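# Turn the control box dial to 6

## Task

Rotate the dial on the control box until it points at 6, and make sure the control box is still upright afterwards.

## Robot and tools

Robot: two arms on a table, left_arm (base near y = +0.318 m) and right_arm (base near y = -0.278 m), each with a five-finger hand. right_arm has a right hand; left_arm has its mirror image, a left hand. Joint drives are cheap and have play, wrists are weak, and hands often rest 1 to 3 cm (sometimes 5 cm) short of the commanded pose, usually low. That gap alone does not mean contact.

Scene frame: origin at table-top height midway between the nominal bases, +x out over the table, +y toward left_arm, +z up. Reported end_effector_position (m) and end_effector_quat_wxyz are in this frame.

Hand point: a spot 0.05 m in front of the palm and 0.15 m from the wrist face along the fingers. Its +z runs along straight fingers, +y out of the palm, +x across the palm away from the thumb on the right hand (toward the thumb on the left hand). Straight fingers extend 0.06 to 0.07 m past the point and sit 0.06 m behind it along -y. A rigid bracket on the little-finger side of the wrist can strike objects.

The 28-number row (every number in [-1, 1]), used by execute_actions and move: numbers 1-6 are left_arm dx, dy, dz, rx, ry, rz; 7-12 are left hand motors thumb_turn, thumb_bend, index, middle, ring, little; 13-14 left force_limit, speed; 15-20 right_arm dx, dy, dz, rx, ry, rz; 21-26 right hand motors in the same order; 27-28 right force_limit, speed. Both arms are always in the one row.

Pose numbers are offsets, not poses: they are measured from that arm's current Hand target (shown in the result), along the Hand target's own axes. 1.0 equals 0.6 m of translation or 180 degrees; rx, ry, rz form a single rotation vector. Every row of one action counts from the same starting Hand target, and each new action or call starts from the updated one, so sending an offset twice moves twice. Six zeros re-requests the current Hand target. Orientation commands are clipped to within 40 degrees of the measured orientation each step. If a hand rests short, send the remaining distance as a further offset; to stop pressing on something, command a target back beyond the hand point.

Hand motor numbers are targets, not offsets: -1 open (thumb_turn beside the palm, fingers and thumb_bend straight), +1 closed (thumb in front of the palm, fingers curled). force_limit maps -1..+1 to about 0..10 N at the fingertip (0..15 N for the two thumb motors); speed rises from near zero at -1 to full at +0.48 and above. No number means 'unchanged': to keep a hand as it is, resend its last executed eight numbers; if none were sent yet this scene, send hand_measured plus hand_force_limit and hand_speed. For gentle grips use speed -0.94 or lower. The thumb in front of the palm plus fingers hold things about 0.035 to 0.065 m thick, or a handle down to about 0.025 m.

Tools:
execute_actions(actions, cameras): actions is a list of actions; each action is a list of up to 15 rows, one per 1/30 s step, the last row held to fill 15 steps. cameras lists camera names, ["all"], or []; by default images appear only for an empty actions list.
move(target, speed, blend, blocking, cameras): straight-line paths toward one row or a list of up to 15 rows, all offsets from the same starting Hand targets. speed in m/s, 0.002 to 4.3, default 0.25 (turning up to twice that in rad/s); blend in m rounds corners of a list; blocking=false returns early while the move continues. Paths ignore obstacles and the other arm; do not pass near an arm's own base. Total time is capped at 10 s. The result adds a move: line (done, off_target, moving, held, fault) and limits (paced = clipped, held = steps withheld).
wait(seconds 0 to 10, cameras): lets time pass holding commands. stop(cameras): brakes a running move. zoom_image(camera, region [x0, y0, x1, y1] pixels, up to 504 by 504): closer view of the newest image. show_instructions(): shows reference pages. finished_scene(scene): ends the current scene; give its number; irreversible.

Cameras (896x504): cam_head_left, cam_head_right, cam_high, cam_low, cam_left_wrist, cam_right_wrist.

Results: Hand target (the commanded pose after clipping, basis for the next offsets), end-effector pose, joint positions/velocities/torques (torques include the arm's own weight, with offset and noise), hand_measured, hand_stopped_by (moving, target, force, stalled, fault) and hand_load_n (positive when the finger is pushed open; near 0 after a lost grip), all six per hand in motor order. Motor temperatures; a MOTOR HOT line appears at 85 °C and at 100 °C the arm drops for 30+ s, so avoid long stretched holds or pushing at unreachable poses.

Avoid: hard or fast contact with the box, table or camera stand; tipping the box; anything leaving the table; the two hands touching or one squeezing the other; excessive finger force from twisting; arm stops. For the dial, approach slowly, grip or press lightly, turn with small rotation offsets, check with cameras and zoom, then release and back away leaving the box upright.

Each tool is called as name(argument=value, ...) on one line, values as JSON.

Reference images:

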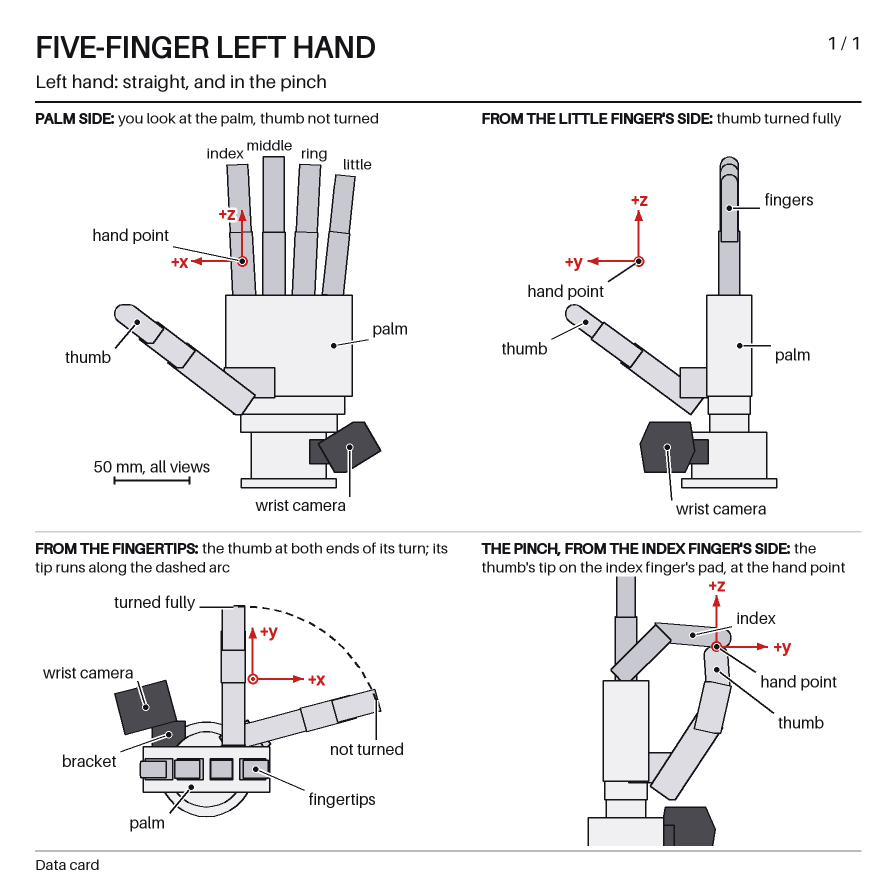

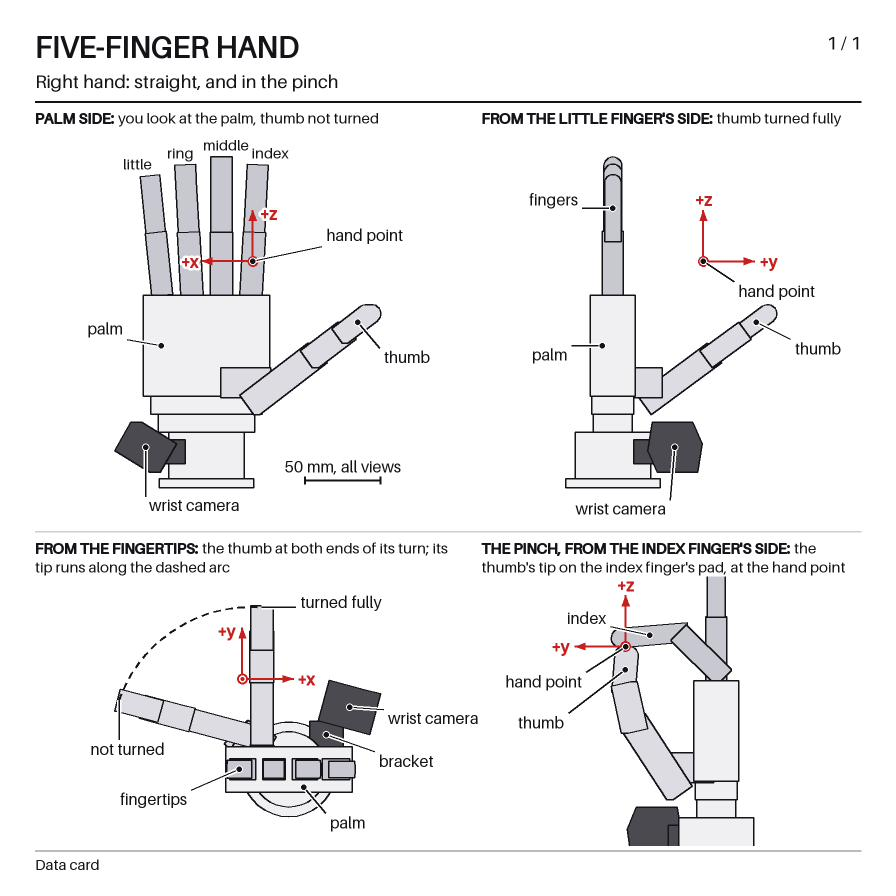

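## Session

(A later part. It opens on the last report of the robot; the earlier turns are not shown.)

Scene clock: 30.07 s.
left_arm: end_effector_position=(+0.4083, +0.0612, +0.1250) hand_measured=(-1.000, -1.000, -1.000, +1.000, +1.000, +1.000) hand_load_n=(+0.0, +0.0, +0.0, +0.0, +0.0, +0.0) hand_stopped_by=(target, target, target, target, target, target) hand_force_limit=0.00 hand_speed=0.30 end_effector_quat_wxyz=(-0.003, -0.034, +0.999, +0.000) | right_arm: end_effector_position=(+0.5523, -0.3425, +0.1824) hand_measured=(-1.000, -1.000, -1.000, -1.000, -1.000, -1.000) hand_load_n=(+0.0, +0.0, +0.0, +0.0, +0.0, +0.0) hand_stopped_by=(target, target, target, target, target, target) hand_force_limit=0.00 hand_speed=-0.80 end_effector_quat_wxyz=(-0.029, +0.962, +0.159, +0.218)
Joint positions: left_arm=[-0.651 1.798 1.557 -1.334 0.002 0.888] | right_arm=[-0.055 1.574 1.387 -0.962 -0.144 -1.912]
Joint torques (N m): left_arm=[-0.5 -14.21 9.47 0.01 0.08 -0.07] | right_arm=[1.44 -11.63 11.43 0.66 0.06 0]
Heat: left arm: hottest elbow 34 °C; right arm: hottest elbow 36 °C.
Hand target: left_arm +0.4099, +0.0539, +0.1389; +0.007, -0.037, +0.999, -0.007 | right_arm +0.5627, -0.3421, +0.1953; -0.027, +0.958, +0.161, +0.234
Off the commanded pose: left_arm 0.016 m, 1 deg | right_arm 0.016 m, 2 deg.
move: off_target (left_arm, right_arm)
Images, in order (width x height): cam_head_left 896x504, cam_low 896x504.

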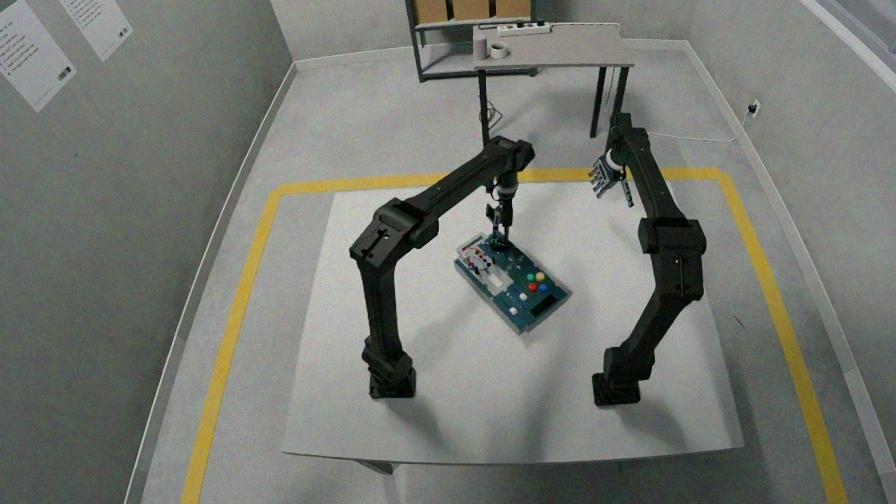

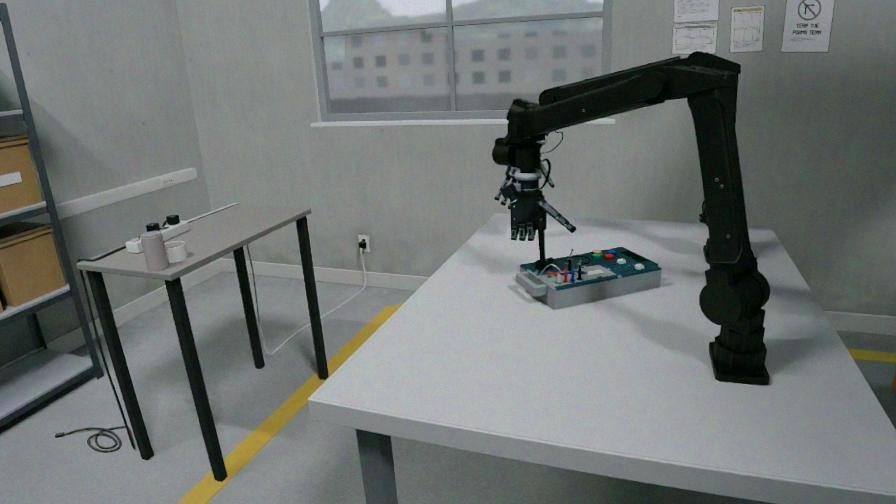

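move(target=[[0.031,-0.0128,-0.0002,0,0,0,-1,-1,-1,1,1,1,0,0.3,0,0,0,0,0,0,-1,-1,-1,-1,-1,-1,0,-0.8]], speed=0.05, cameras=["cam_head_left","cam_low"])

zoom_image(camera="cam_head_left", region=[470, 200, 540, 270])

zoom_image(camera="cam_low", region=[500, 230, 570, 300])

Scene clock: 32.00 s.
left_arm: end_effector_position=(+0.3971, +0.0457, +0.1285) hand_measured=(-1.000, -1.000, -1.000, +1.000, +1.000, +1.000) hand_load_n=(+0.0, +0.0, +0.0, +0.0, +0.5, +0.0) hand_stopped_by=(target, target, target, target, target, target) hand_force_limit=0.00 hand_speed=0.30 end_effector_quat_wxyz=(+0.000, -0.029, +1.000, -0.002) | right_arm: end_effector_position=(+0.5523, -0.3425, +0.1824) hand_measured=(-1.000, -1.000, -1.000, -1.000, -1.000, -1.000) hand_load_n=(+0.0, +0.0, +0.0, +0.0, +0.0, +0.0) hand_stopped_by=(target, target, target, target, target, target) hand_force_limit=0.00 hand_speed=-0.80 end_effector_quat_wxyz=(-0.029, +0.962, +0.159, +0.218)
Joint positions: left_arm=[-0.687 1.79 1.557 -1.334 0.002 0.86] | right_arm=[-0.055 1.574 1.387 -0.962 -0.144 -1.912]
Joint torques (N m): left_arm=[-0.38 -14.92 7.32 0.34 0.04 -0.07] | right_arm=[1.44 -11.63 11.43 0.66 0.06 0]
Heat: left arm: hottest elbow 34 °C; right arm: hottest elbow 36 °C.
Hand target: left_arm +0.3919, +0.0449, +0.1389; +0.007, -0.037, +0.999, -0.007 | right_arm +0.5627, -0.3421, +0.1953; -0.027, +0.958, +0.161, +0.234
Off the commanded pose: left_arm 0.012 m, 1 deg | right_arm 0.016 m, 2 deg.
move: off_target (left_arm, right_arm)
Images, in order (width x height): cam_head_left 896x504, cam_low 896x504.

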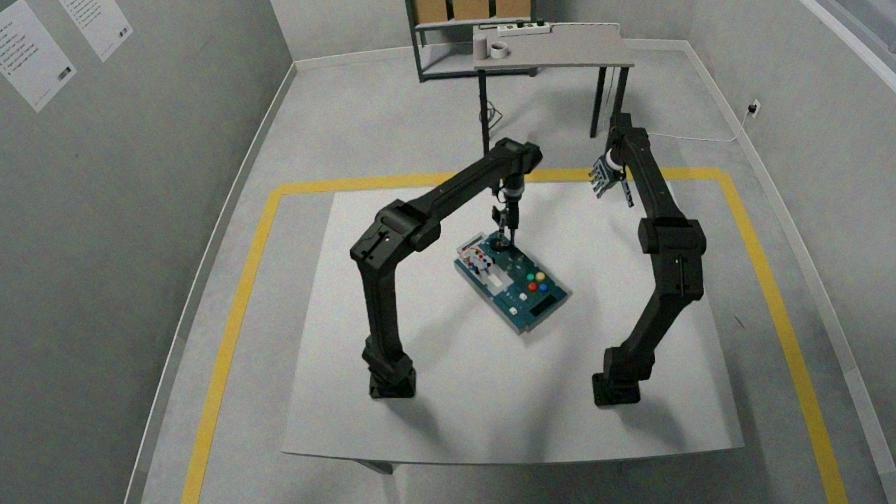

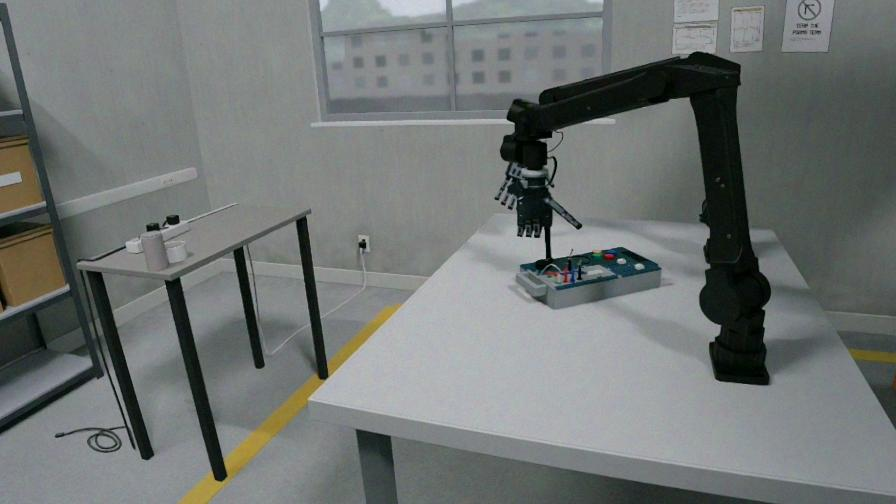

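Scaled by 7.200 from the camera's 896x504 image, which has a finer 1280x720 frame.

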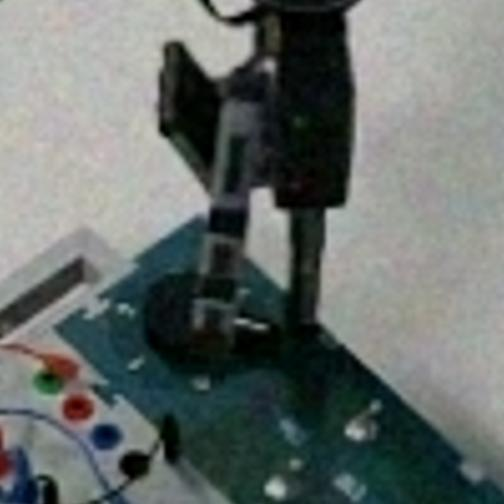

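Scaled by 7.200 from the camera's 896x504 image, which has a finer 1280x720 frame.

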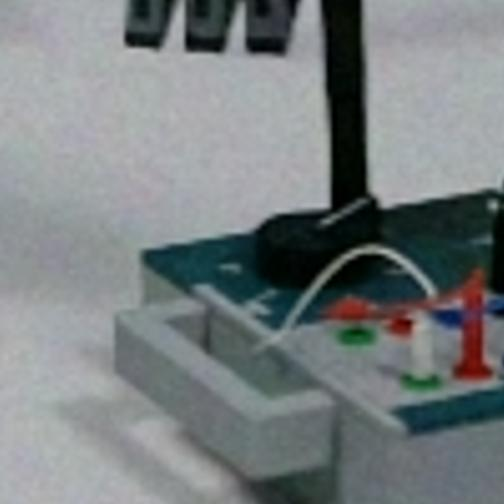

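move(target=[[-0.0084,0.0228,0.003,0,0,0,-1,-1,-1,1,1,1,0,0.3,0,0,0,0,0,0,-1,-1,-1,-1,-1,-1,0,-0.8]], speed=0.05, cameras=["cam_head_left","cam_low"])

zoom_image(camera="cam_head_left", region=[470, 200, 540, 270])

zoom_image(camera="cam_low", region=[500, 230, 570, 300])

Scene clock: 33.73 s.
left_arm: end_effector_position=(+0.3938, +0.0495, +0.1284) hand_measured=(-1.000, -1.000, -1.000, +1.000, +1.000, +1.000) hand_load_n=(+0.0, +0.0, +0.5, +0.0, +0.0, +0.0) hand_stopped_by=(target, target, target, target, target, target) hand_force_limit=0.00 hand_speed=0.30 end_effector_quat_wxyz=(-0.002, -0.036, +0.999, -0.003) | right_arm: end_effector_position=(+0.5523, -0.3425, +0.1824) hand_measured=(-1.000, -1.000, -1.000, -1.000, -1.000, -1.000) hand_load_n=(+0.0, +0.0, +0.0, +0.0, +0.0, +0.0) hand_stopped_by=(target, target, target, target, target, target) hand_force_limit=0.00 hand_speed=-0.80 end_effector_quat_wxyz=(-0.029, +0.962, +0.159, +0.218)
Joint positions: left_arm=[-0.682 1.78 1.542 -1.333 0.007 0.852] | right_arm=[-0.055 1.574 1.387 -0.962 -0.144 -1.912]
Joint torques (N m): left_arm=[1.67 -14.56 6.79 0.66 -0.1 0.19] | right_arm=[1.44 -11.63 11.43 0.65 0.07 0]
Heat: left arm: hottest elbow 34 °C; right arm: hottest elbow 36 °C.
Hand target: left_arm +0.3960, +0.0589, +0.1371; +0.007, -0.037, +0.999, -0.007 | right_arm +0.5627, -0.3421, +0.1953; -0.027, +0.958, +0.161, +0.234
Off the commanded pose: left_arm 0.013 m, 1 deg | right_arm 0.016 m, 2 deg.
move: off_target (left_arm, right_arm)
Images, in order (width x height): cam_head_left 896x504, cam_low 896x504.

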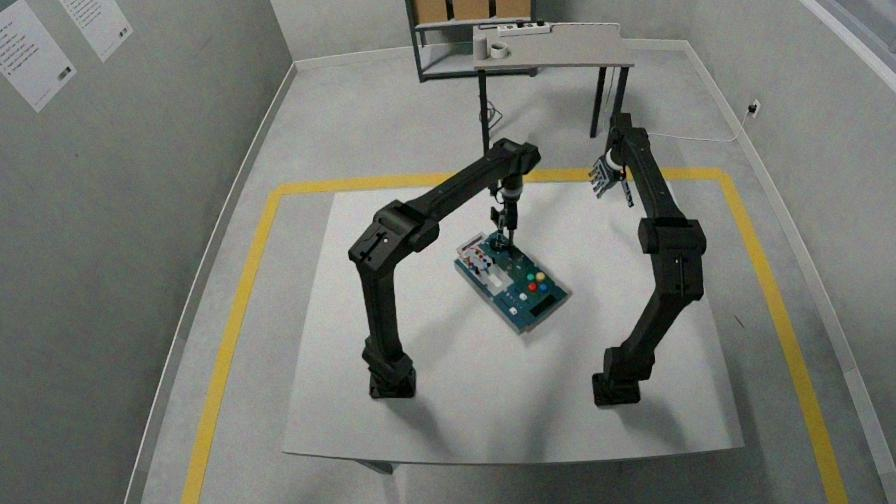

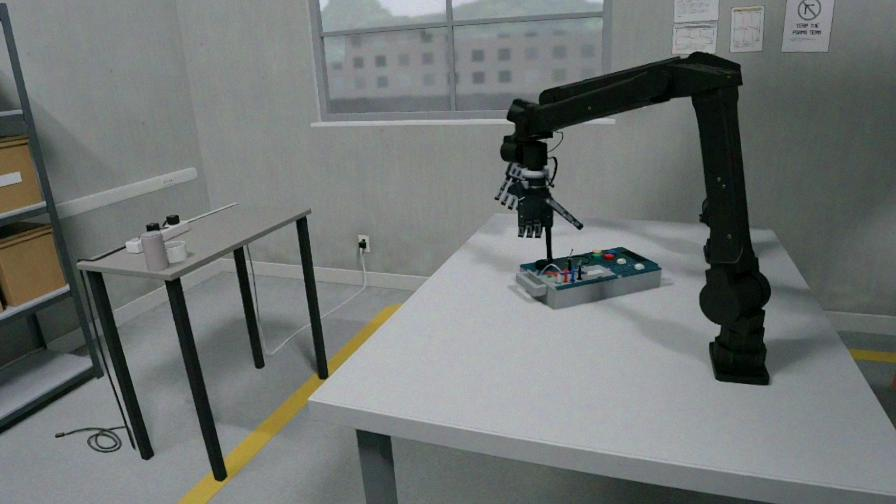

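Scaled by 7.200 from the camera's 896x504 image, which has a finer 1280x720 frame.

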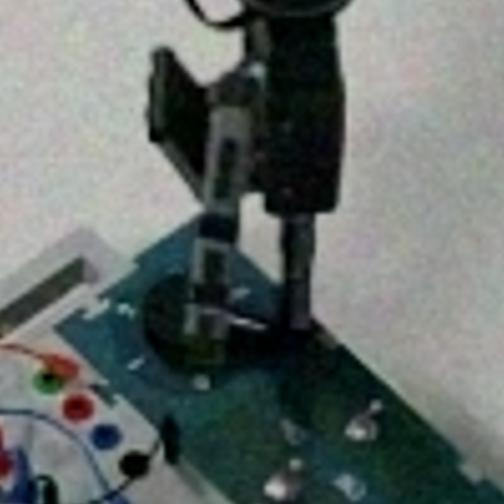

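Scaled by 7.200 from the camera's 896x504 image, which has a finer 1280x720 frame.

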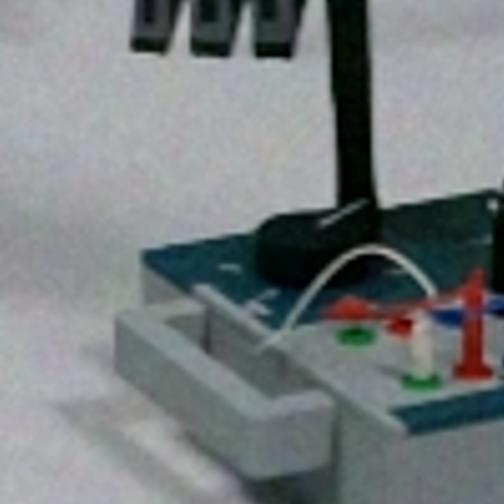

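move(target=[[-0.0287,-0.0188,0.0007,0,0,0,-1,-1,-1,1,1,1,0,0.3,0,0,0,0,0,0,-1,-1,-1,-1,-1,-1,0,-0.8]], speed=0.05)

Scene clock: 35.17 s.
left_arm: end_effector_position=(+0.3938, +0.0495, +0.1282) hand_measured=(-1.000, -1.000, -1.000, +1.000, +1.000, +1.000) hand_load_n=(+0.0, +0.0, +0.0, +0.0, +0.0, +0.0) hand_stopped_by=(target, target, target, target, target, target) hand_force_limit=0.00 hand_speed=0.30 end_effector_quat_wxyz=(-0.003, -0.036, +0.999, -0.003) | right_arm: end_effector_position=(+0.5523, -0.3425, +0.1824) hand_measured=(-1.000, -1.000, -1.000, -1.000, -1.000, -1.000) hand_load_n=(+0.0, +0.0, +0.0, +0.0, +0.0, +0.0) hand_stopped_by=(target, target, target, target, target, target) hand_force_limit=0.00 hand_speed=-0.80 end_effector_quat_wxyz=(-0.029, +0.962, +0.159, +0.218)
Joint positions: left_arm=[-0.681 1.781 1.542 -1.333 0.008 0.852] | right_arm=[-0.055 1.574 1.387 -0.962 -0.144 -1.912]
Joint torques (N m): left_arm=[1.67 -11.69 11.66 0.02 -0.11 0.21] | right_arm=[1.44 -11.69 11.43 0.66 0.06 0]
Heat: left arm: hottest elbow 34 °C; right arm: hottest elbow 36 °C.
Hand target: left_arm +0.4139, +0.0488, +0.1369; +0.007, -0.037, +0.999, -0.007 | right_arm +0.5627, -0.3421, +0.1953; -0.027, +0.958, +0.161, +0.234
Off the commanded pose: left_arm 0.022 m, 1 deg | right_arm 0.016 m, 2 deg.
move: off_target (left_arm, right_arm)

move(target=[[-0.0095,-0.0073,0,0,0,0,-1,-1,-1,1,1,1,0,0.3,0,0,0,0,0,0,-1,-1,-1,-1,-1,-1,0,-0.8]], speed=0.05)

Scene clock: 36.50 s.
left_arm: end_effector_position=(+0.4002, +0.0516, +0.1266) hand_measured=(-1.000, -1.000, -1.000, +1.000, +1.000, +1.000) hand_load_n=(+0.0, +0.0, -0.5, +0.0, +0.0, +0.0) hand_stopped_by=(target, target, target, target, target, target) hand_force_limit=0.00 hand_speed=0.30 end_effector_quat_wxyz=(-0.006, -0.042, +0.999, -0.001) | right_arm: end_effector_position=(+0.5523, -0.3425, +0.1824) hand_measured=(-1.000, -1.000, -1.000, -1.000, -1.000, -1.000) hand_load_n=(+0.0, +0.0, +0.0, +0.5, +0.0, +0.0) hand_stopped_by=(target, target, target, target, target, target) hand_force_limit=0.00 hand_speed=-0.80 end_effector_quat_wxyz=(-0.029, +0.962, +0.159, +0.218)
Joint positions: left_arm=[-0.67 1.798 1.561 -1.342 0.008 0.852] | right_arm=[-0.055 1.574 1.387 -0.962 -0.144 -1.912]
Joint torques (N m): left_arm=[1.08 -11.4 12.25 0.06 -0.17 0.22] | right_arm=[1.44 -11.63 11.43 0.66 0.06 0]
Heat: left arm: hottest elbow 34 °C; right arm: hottest elbow 37 °C.
Hand target: left_arm +0.4199, +0.0450, +0.1370; +0.007, -0.037, +0.999, -0.007 | right_arm +0.5627, -0.3421, +0.1953; -0.027, +0.958, +0.161, +0.234
Off the commanded pose: left_arm 0.023 m, 2 deg | right_arm 0.016 m, 2 deg.
move: off_target (left_arm, right_arm)

move(target=[[0.0488,0.017,-0.0009,0,0,0,-1,-1,-1,1,1,1,0,0.3,0,0,0,0,0,0,-1,-1,-1,-1,-1,-1,0,-0.8]], speed=0.05, cameras=["cam_head_left","cam_low"])

zoom_image(camera="cam_head_left", region=[470, 200, 540, 270])

zoom_image(camera="cam_low", region=[500, 230, 570, 300])

Scene clock: 38.70 s.
left_arm: end_effector_position=(+0.3965, +0.0522, +0.1285) hand_measured=(-1.000, -1.000, -1.000, +1.000, +1.000, +1.000) hand_load_n=(+0.0, +0.0, +0.5, +0.0, +0.0, +0.0) hand_stopped_by=(target, target, target, target, target, target) hand_force_limit=0.00 hand_speed=0.30 end_effector_quat_wxyz=(+0.000, -0.040, +0.999, -0.004) | right_arm: end_effector_position=(+0.5523, -0.3425, +0.1824) hand_measured=(-1.000, -1.000, -1.000, -1.000, -1.000, -1.000) hand_load_n=(+0.0, +0.0, +0.0, +0.0, +0.0, +0.0) hand_stopped_by=(target, target, target, target, target, target) hand_force_limit=0.00 hand_speed=-0.80 end_effector_quat_wxyz=(-0.029, +0.962, +0.159, +0.218)
Joint positions: left_arm=[-0.674 1.778 1.541 -1.328 0.007 0.852] | right_arm=[-0.055 1.574 1.387 -0.962 -0.144 -1.912]
Joint torques (N m): left_arm=[-0.26 -15.03 6.48 0.76 -0.15 0.03] | right_arm=[1.44 -11.58 11.44 0.66 0.06 0]
Heat: left arm: hottest elbow 35 °C; right arm: hottest elbow 37 °C.
Hand target: left_arm +0.3899, +0.0530, +0.1371; +0.007, -0.037, +0.999, -0.007 | right_arm +0.5627, -0.3421, +0.1953; -0.027, +0.958, +0.161, +0.234
Off the commanded pose: left_arm 0.011 m, 1 deg | right_arm 0.016 m, 2 deg.
move: off_target (left_arm, right_arm)
Images, in order (width x height): cam_head_left 896x504, cam_low 896x504.

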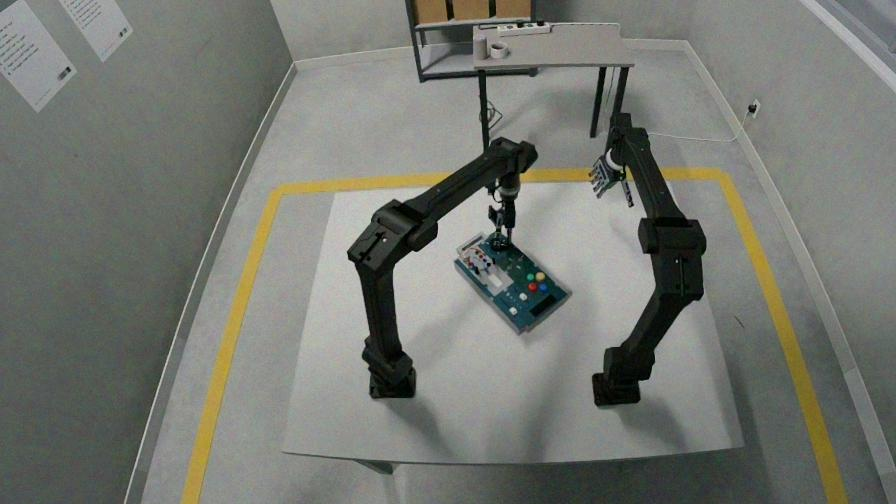

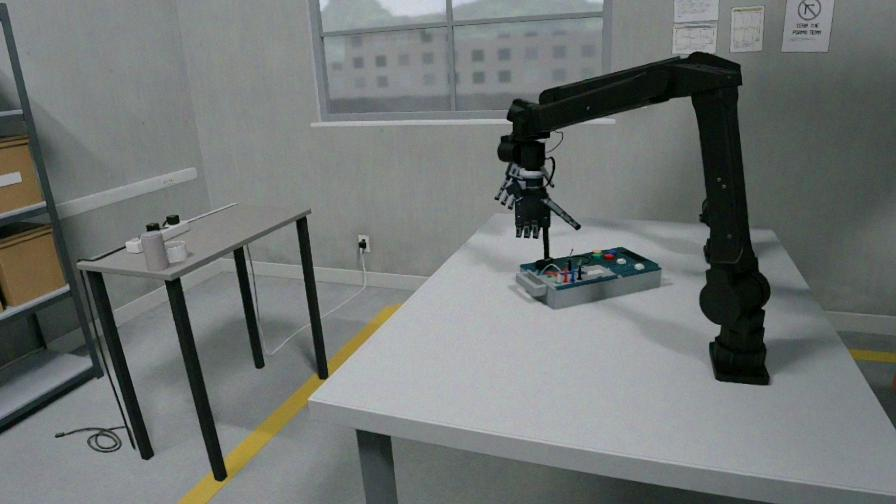

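Scaled by 7.200 from the camera's 896x504 image, which has a finer 1280x720 frame.

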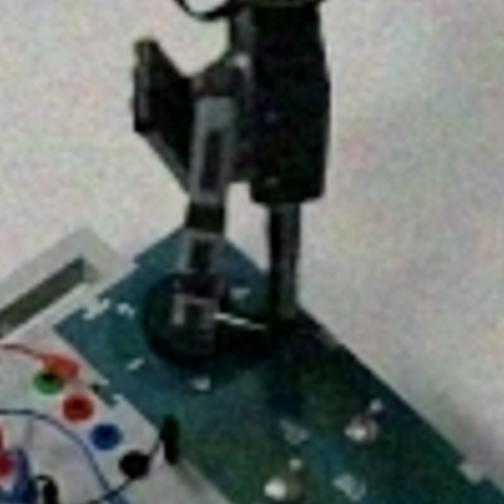

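Scaled by 7.200 from the camera's 896x504 image, which has a finer 1280x720 frame.

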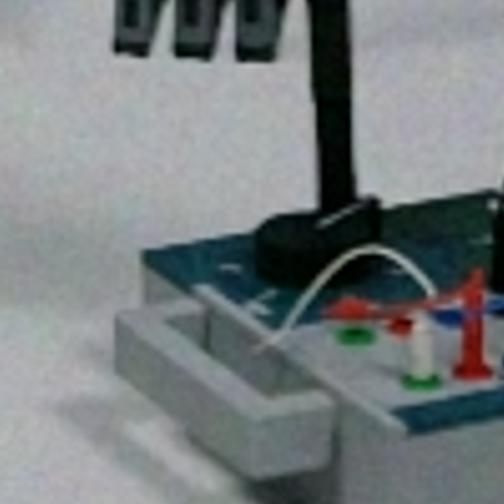

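move(target=[[0.0258,0.012,-0.0005,0,0,0,-1,-1,-1,1,1,1,0,0.3,0,0,0,0,0,0,-1,-1,-1,-1,-1,-1,0,-0.8]], speed=0.05, cameras=["cam_head_left","cam_low"])

zoom_image(camera="cam_head_left", region=[470, 200, 540, 270])

zoom_image(camera="cam_low", region=[500, 230, 570, 300])

Scene clock: 40.27 s.
left_arm: end_effector_position=(+0.3764, +0.0618, +0.1307) hand_measured=(-1.000, -1.000, -1.000, +1.000, +1.000, +1.000) hand_load_n=(+0.0, +0.0, +0.0, +0.0, +0.0, +0.5) hand_stopped_by=(target, target, target, target, target, target) hand_force_limit=0.00 hand_speed=0.30 end_effector_quat_wxyz=(-0.007, -0.035, +0.999, +0.000) | right_arm: end_effector_position=(+0.5523, -0.3425, +0.1824) hand_measured=(-1.000, -1.000, -1.000, -1.000, -1.000, -1.000) hand_load_n=(+0.0, +0.0, +0.0, +0.0, +0.0, +0.0) hand_stopped_by=(target, target, target, target, target, target) hand_force_limit=0.00 hand_speed=-0.80 end_effector_quat_wxyz=(-0.029, +0.962, +0.159, +0.218)
Joint positions: left_arm=[-0.683 1.732 1.481 -1.33 0.008 0.852] | right_arm=[-0.055 1.574 1.387 -0.962 -0.144 -1.912]
Joint torques (N m): left_arm=[0.09 -13.63 6.8 0.99 -0.15 -0.04] | right_arm=[1.44 -11.63 11.44 0.66 0.07 0]
Heat: left arm: hottest elbow 35 °C; right arm: hottest elbow 37 °C.
Hand target: left_arm +0.3740, +0.0590, +0.1371; +0.007, -0.037, +0.999, -0.007 | right_arm +0.5627, -0.3421, +0.1953; -0.027, +0.958, +0.161, +0.234
Off the commanded pose: left_arm 0.007 m, 2 deg | right_arm 0.016 m, 2 deg.
move: off_target (right_arm)
Images, in order (width x height): cam_head_left 896x504, cam_low 896x504.

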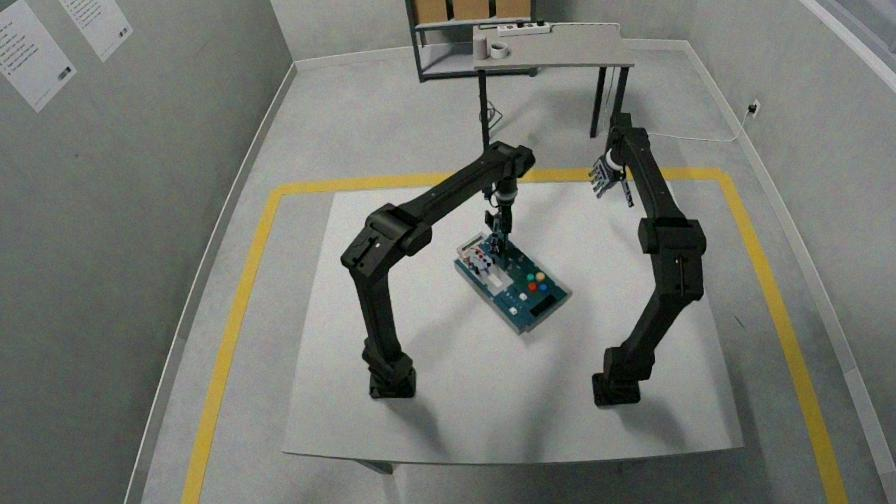

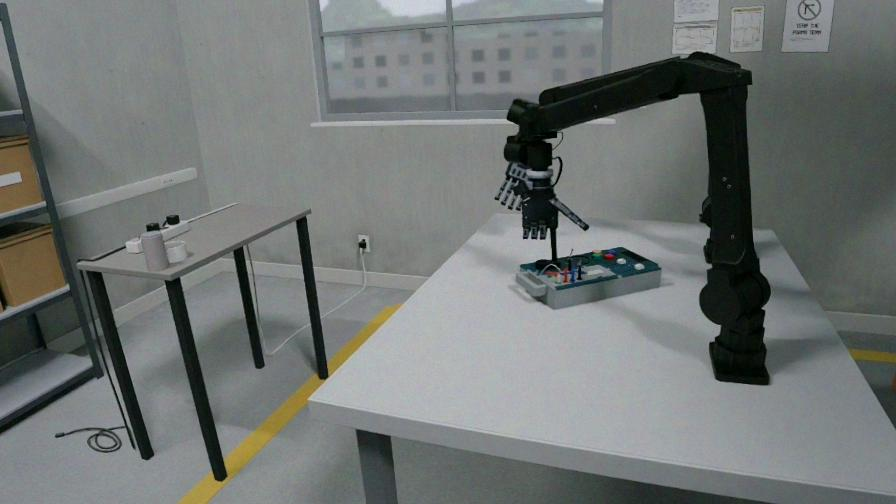

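Scaled by 7.200 from the camera's 896x504 image, which has a finer 1280x720 frame.

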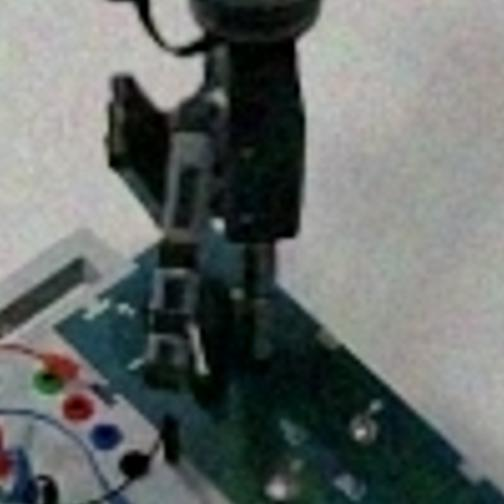

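Scaled by 7.200 from the camera's 896x504 image, which has a finer 1280x720 frame.

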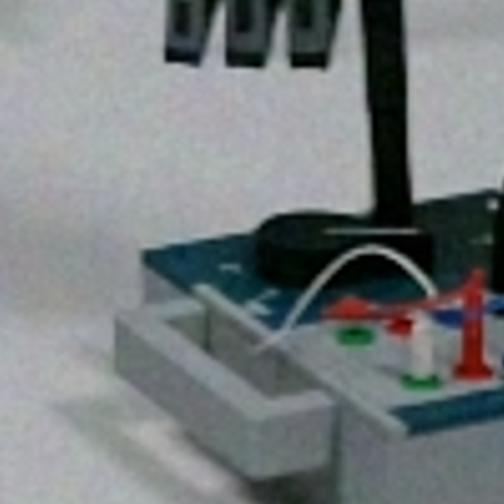

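move(target=[[0.0002,-0.0357,-0.166,0,0,0,-1,-1,-1,1,1,1,0,0.3,0,0,0,0,0,0,-1,-1,-1,-1,-1,-1,0,-0.8]], speed=0.1, cameras=["cam_head_left","cam_head_right","cam_low","cam_high"])

zoom_image(camera="cam_head_left", region=[470, 200, 540, 270])

zoom_image(camera="cam_head_right", region=[470, 200, 540, 270])

zoom_image(camera="cam_high", region=[440, 180, 540, 270])

Scene clock: 42.63 s.
left_arm: end_effector_position=(+0.3650, +0.0513, +0.2119) hand_measured=(-1.000, -1.000, -1.000, +1.000, +1.000, +1.000) hand_load_n=(+0.0, +0.0, +0.0, +0.0, +0.0, +0.0) hand_stopped_by=(target, target, target, target, target, target) hand_force_limit=0.00 hand_speed=0.30 end_effector_quat_wxyz=(-0.018, -0.031, +0.999, +0.010) | right_arm: end_effector_position=(+0.5523, -0.3425, +0.1824) hand_measured=(-1.000, -1.000, -1.000, -1.000, -1.000, -1.000) hand_load_n=(+0.0, +0.0, +0.0, +0.0, +0.0, +0.0) hand_stopped_by=(target, target, target, target, target, target) hand_force_limit=0.00 hand_speed=-0.80 end_effector_quat_wxyz=(-0.029, +0.962, +0.159, +0.218)
Joint positions: left_arm=[-0.714 1.715 1.668 -1.564 0.008 0.831] | right_arm=[-0.055 1.574 1.387 -0.962 -0.144 -1.912]
Joint torques (N m): left_arm=[-0.26 -12.81 12.59 -0.01 -0.18 -0.05] | right_arm=[1.44 -11.63 11.44 0.66 0.06 0]
Heat: left arm: hottest elbow 35 °C; right arm: hottest elbow 37 °C.
Hand target: left_arm +0.3740, +0.0389, +0.2369; +0.007, -0.037, +0.999, -0.007 | right_arm +0.5627, -0.3421, +0.1953; -0.027, +0.958, +0.161, +0.234
Off the commanded pose: left_arm 0.029 m, 4 deg | right_arm 0.016 m, 2 deg.
move: off_target (left_arm, right_arm)
Images, in order (width x height): cam_head_left 896x504, cam_head_right 896x504, cam_high 896x504, cam_low 896x504.

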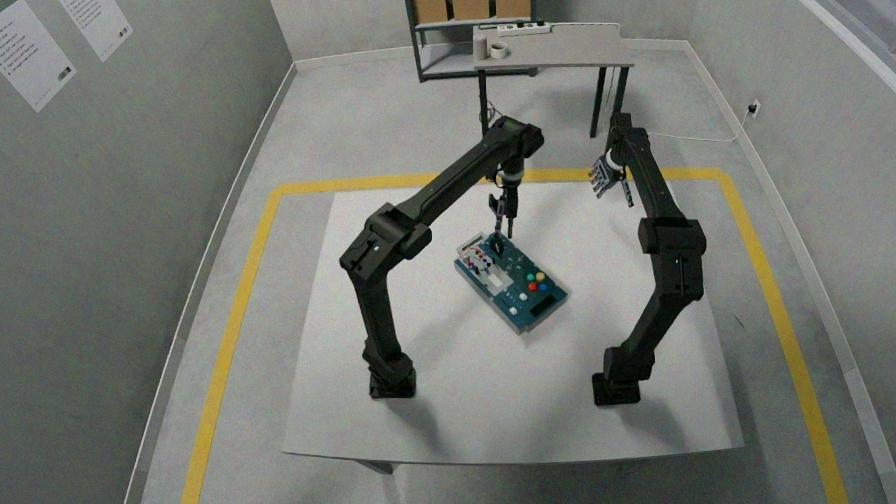

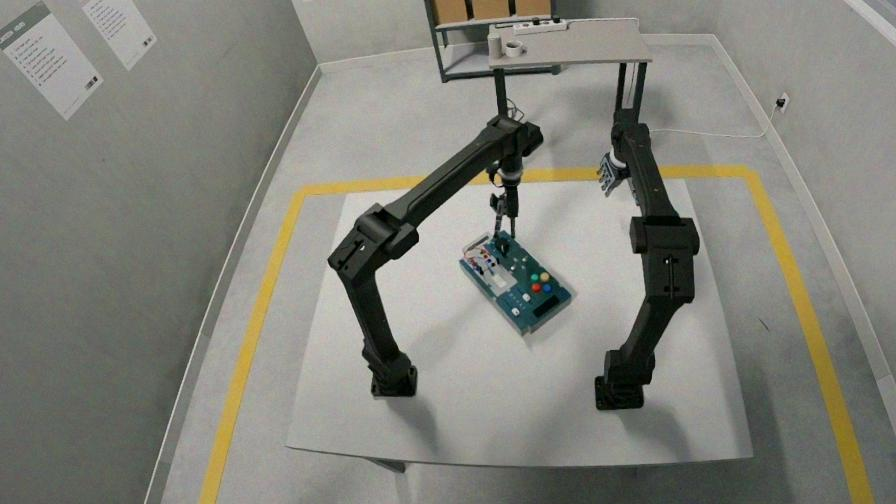

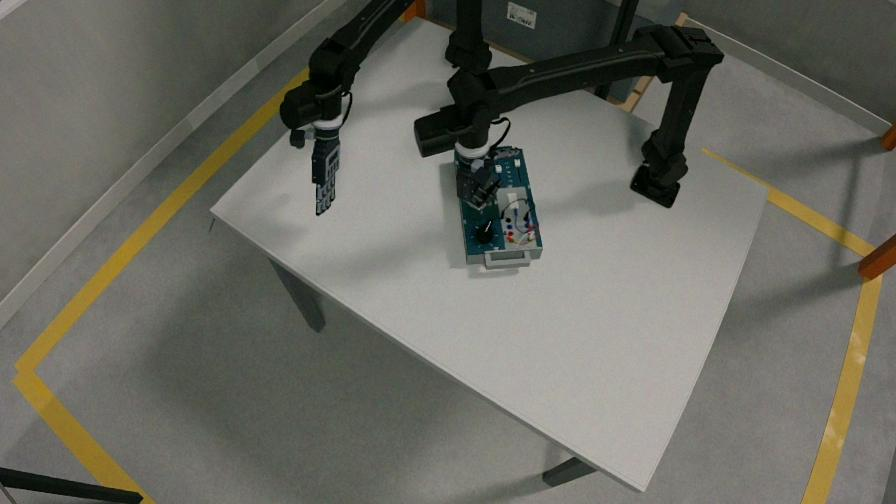

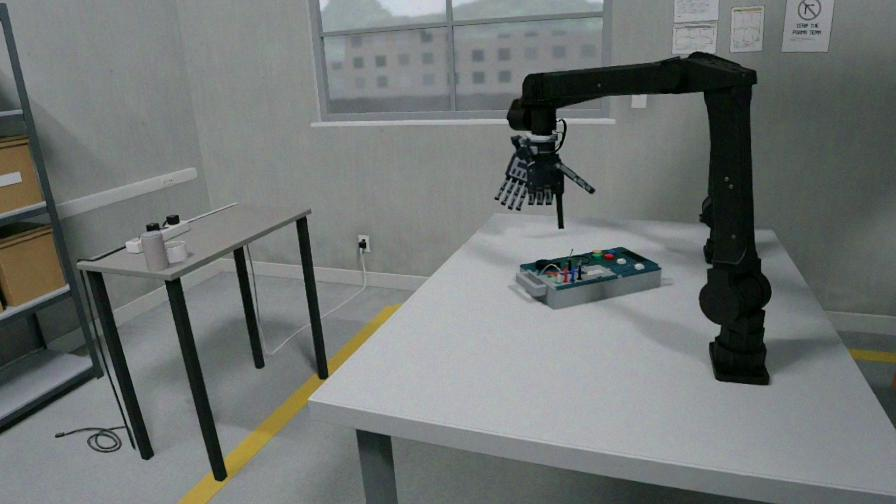

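Scaled by 7.200 from the camera's 896x504 image, which has a finer 1280x720 frame.

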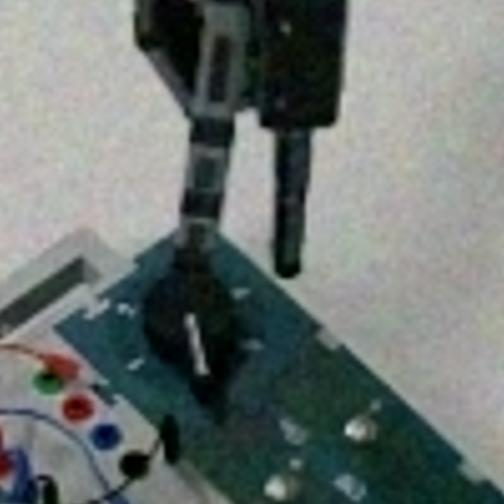

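Scaled by 7.200 from the camera's 896x504 image, which has a finer 1280x720 frame.

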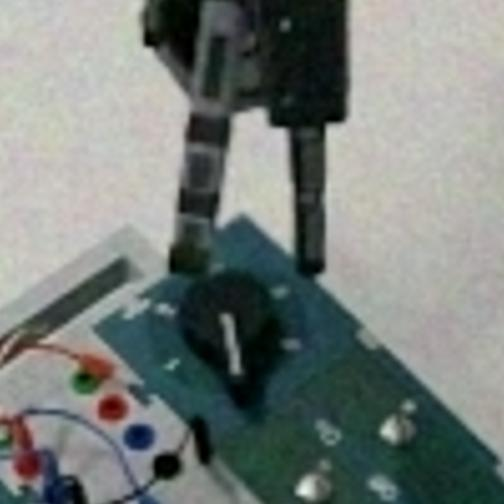

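Scaled by 5.040 from the camera's 896x504 image, which has a finer 1280x720 frame.

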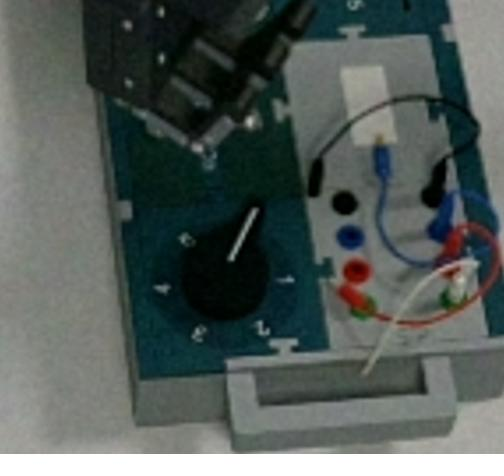

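finished_scene(scene=1)

The scene is finished: the task was done.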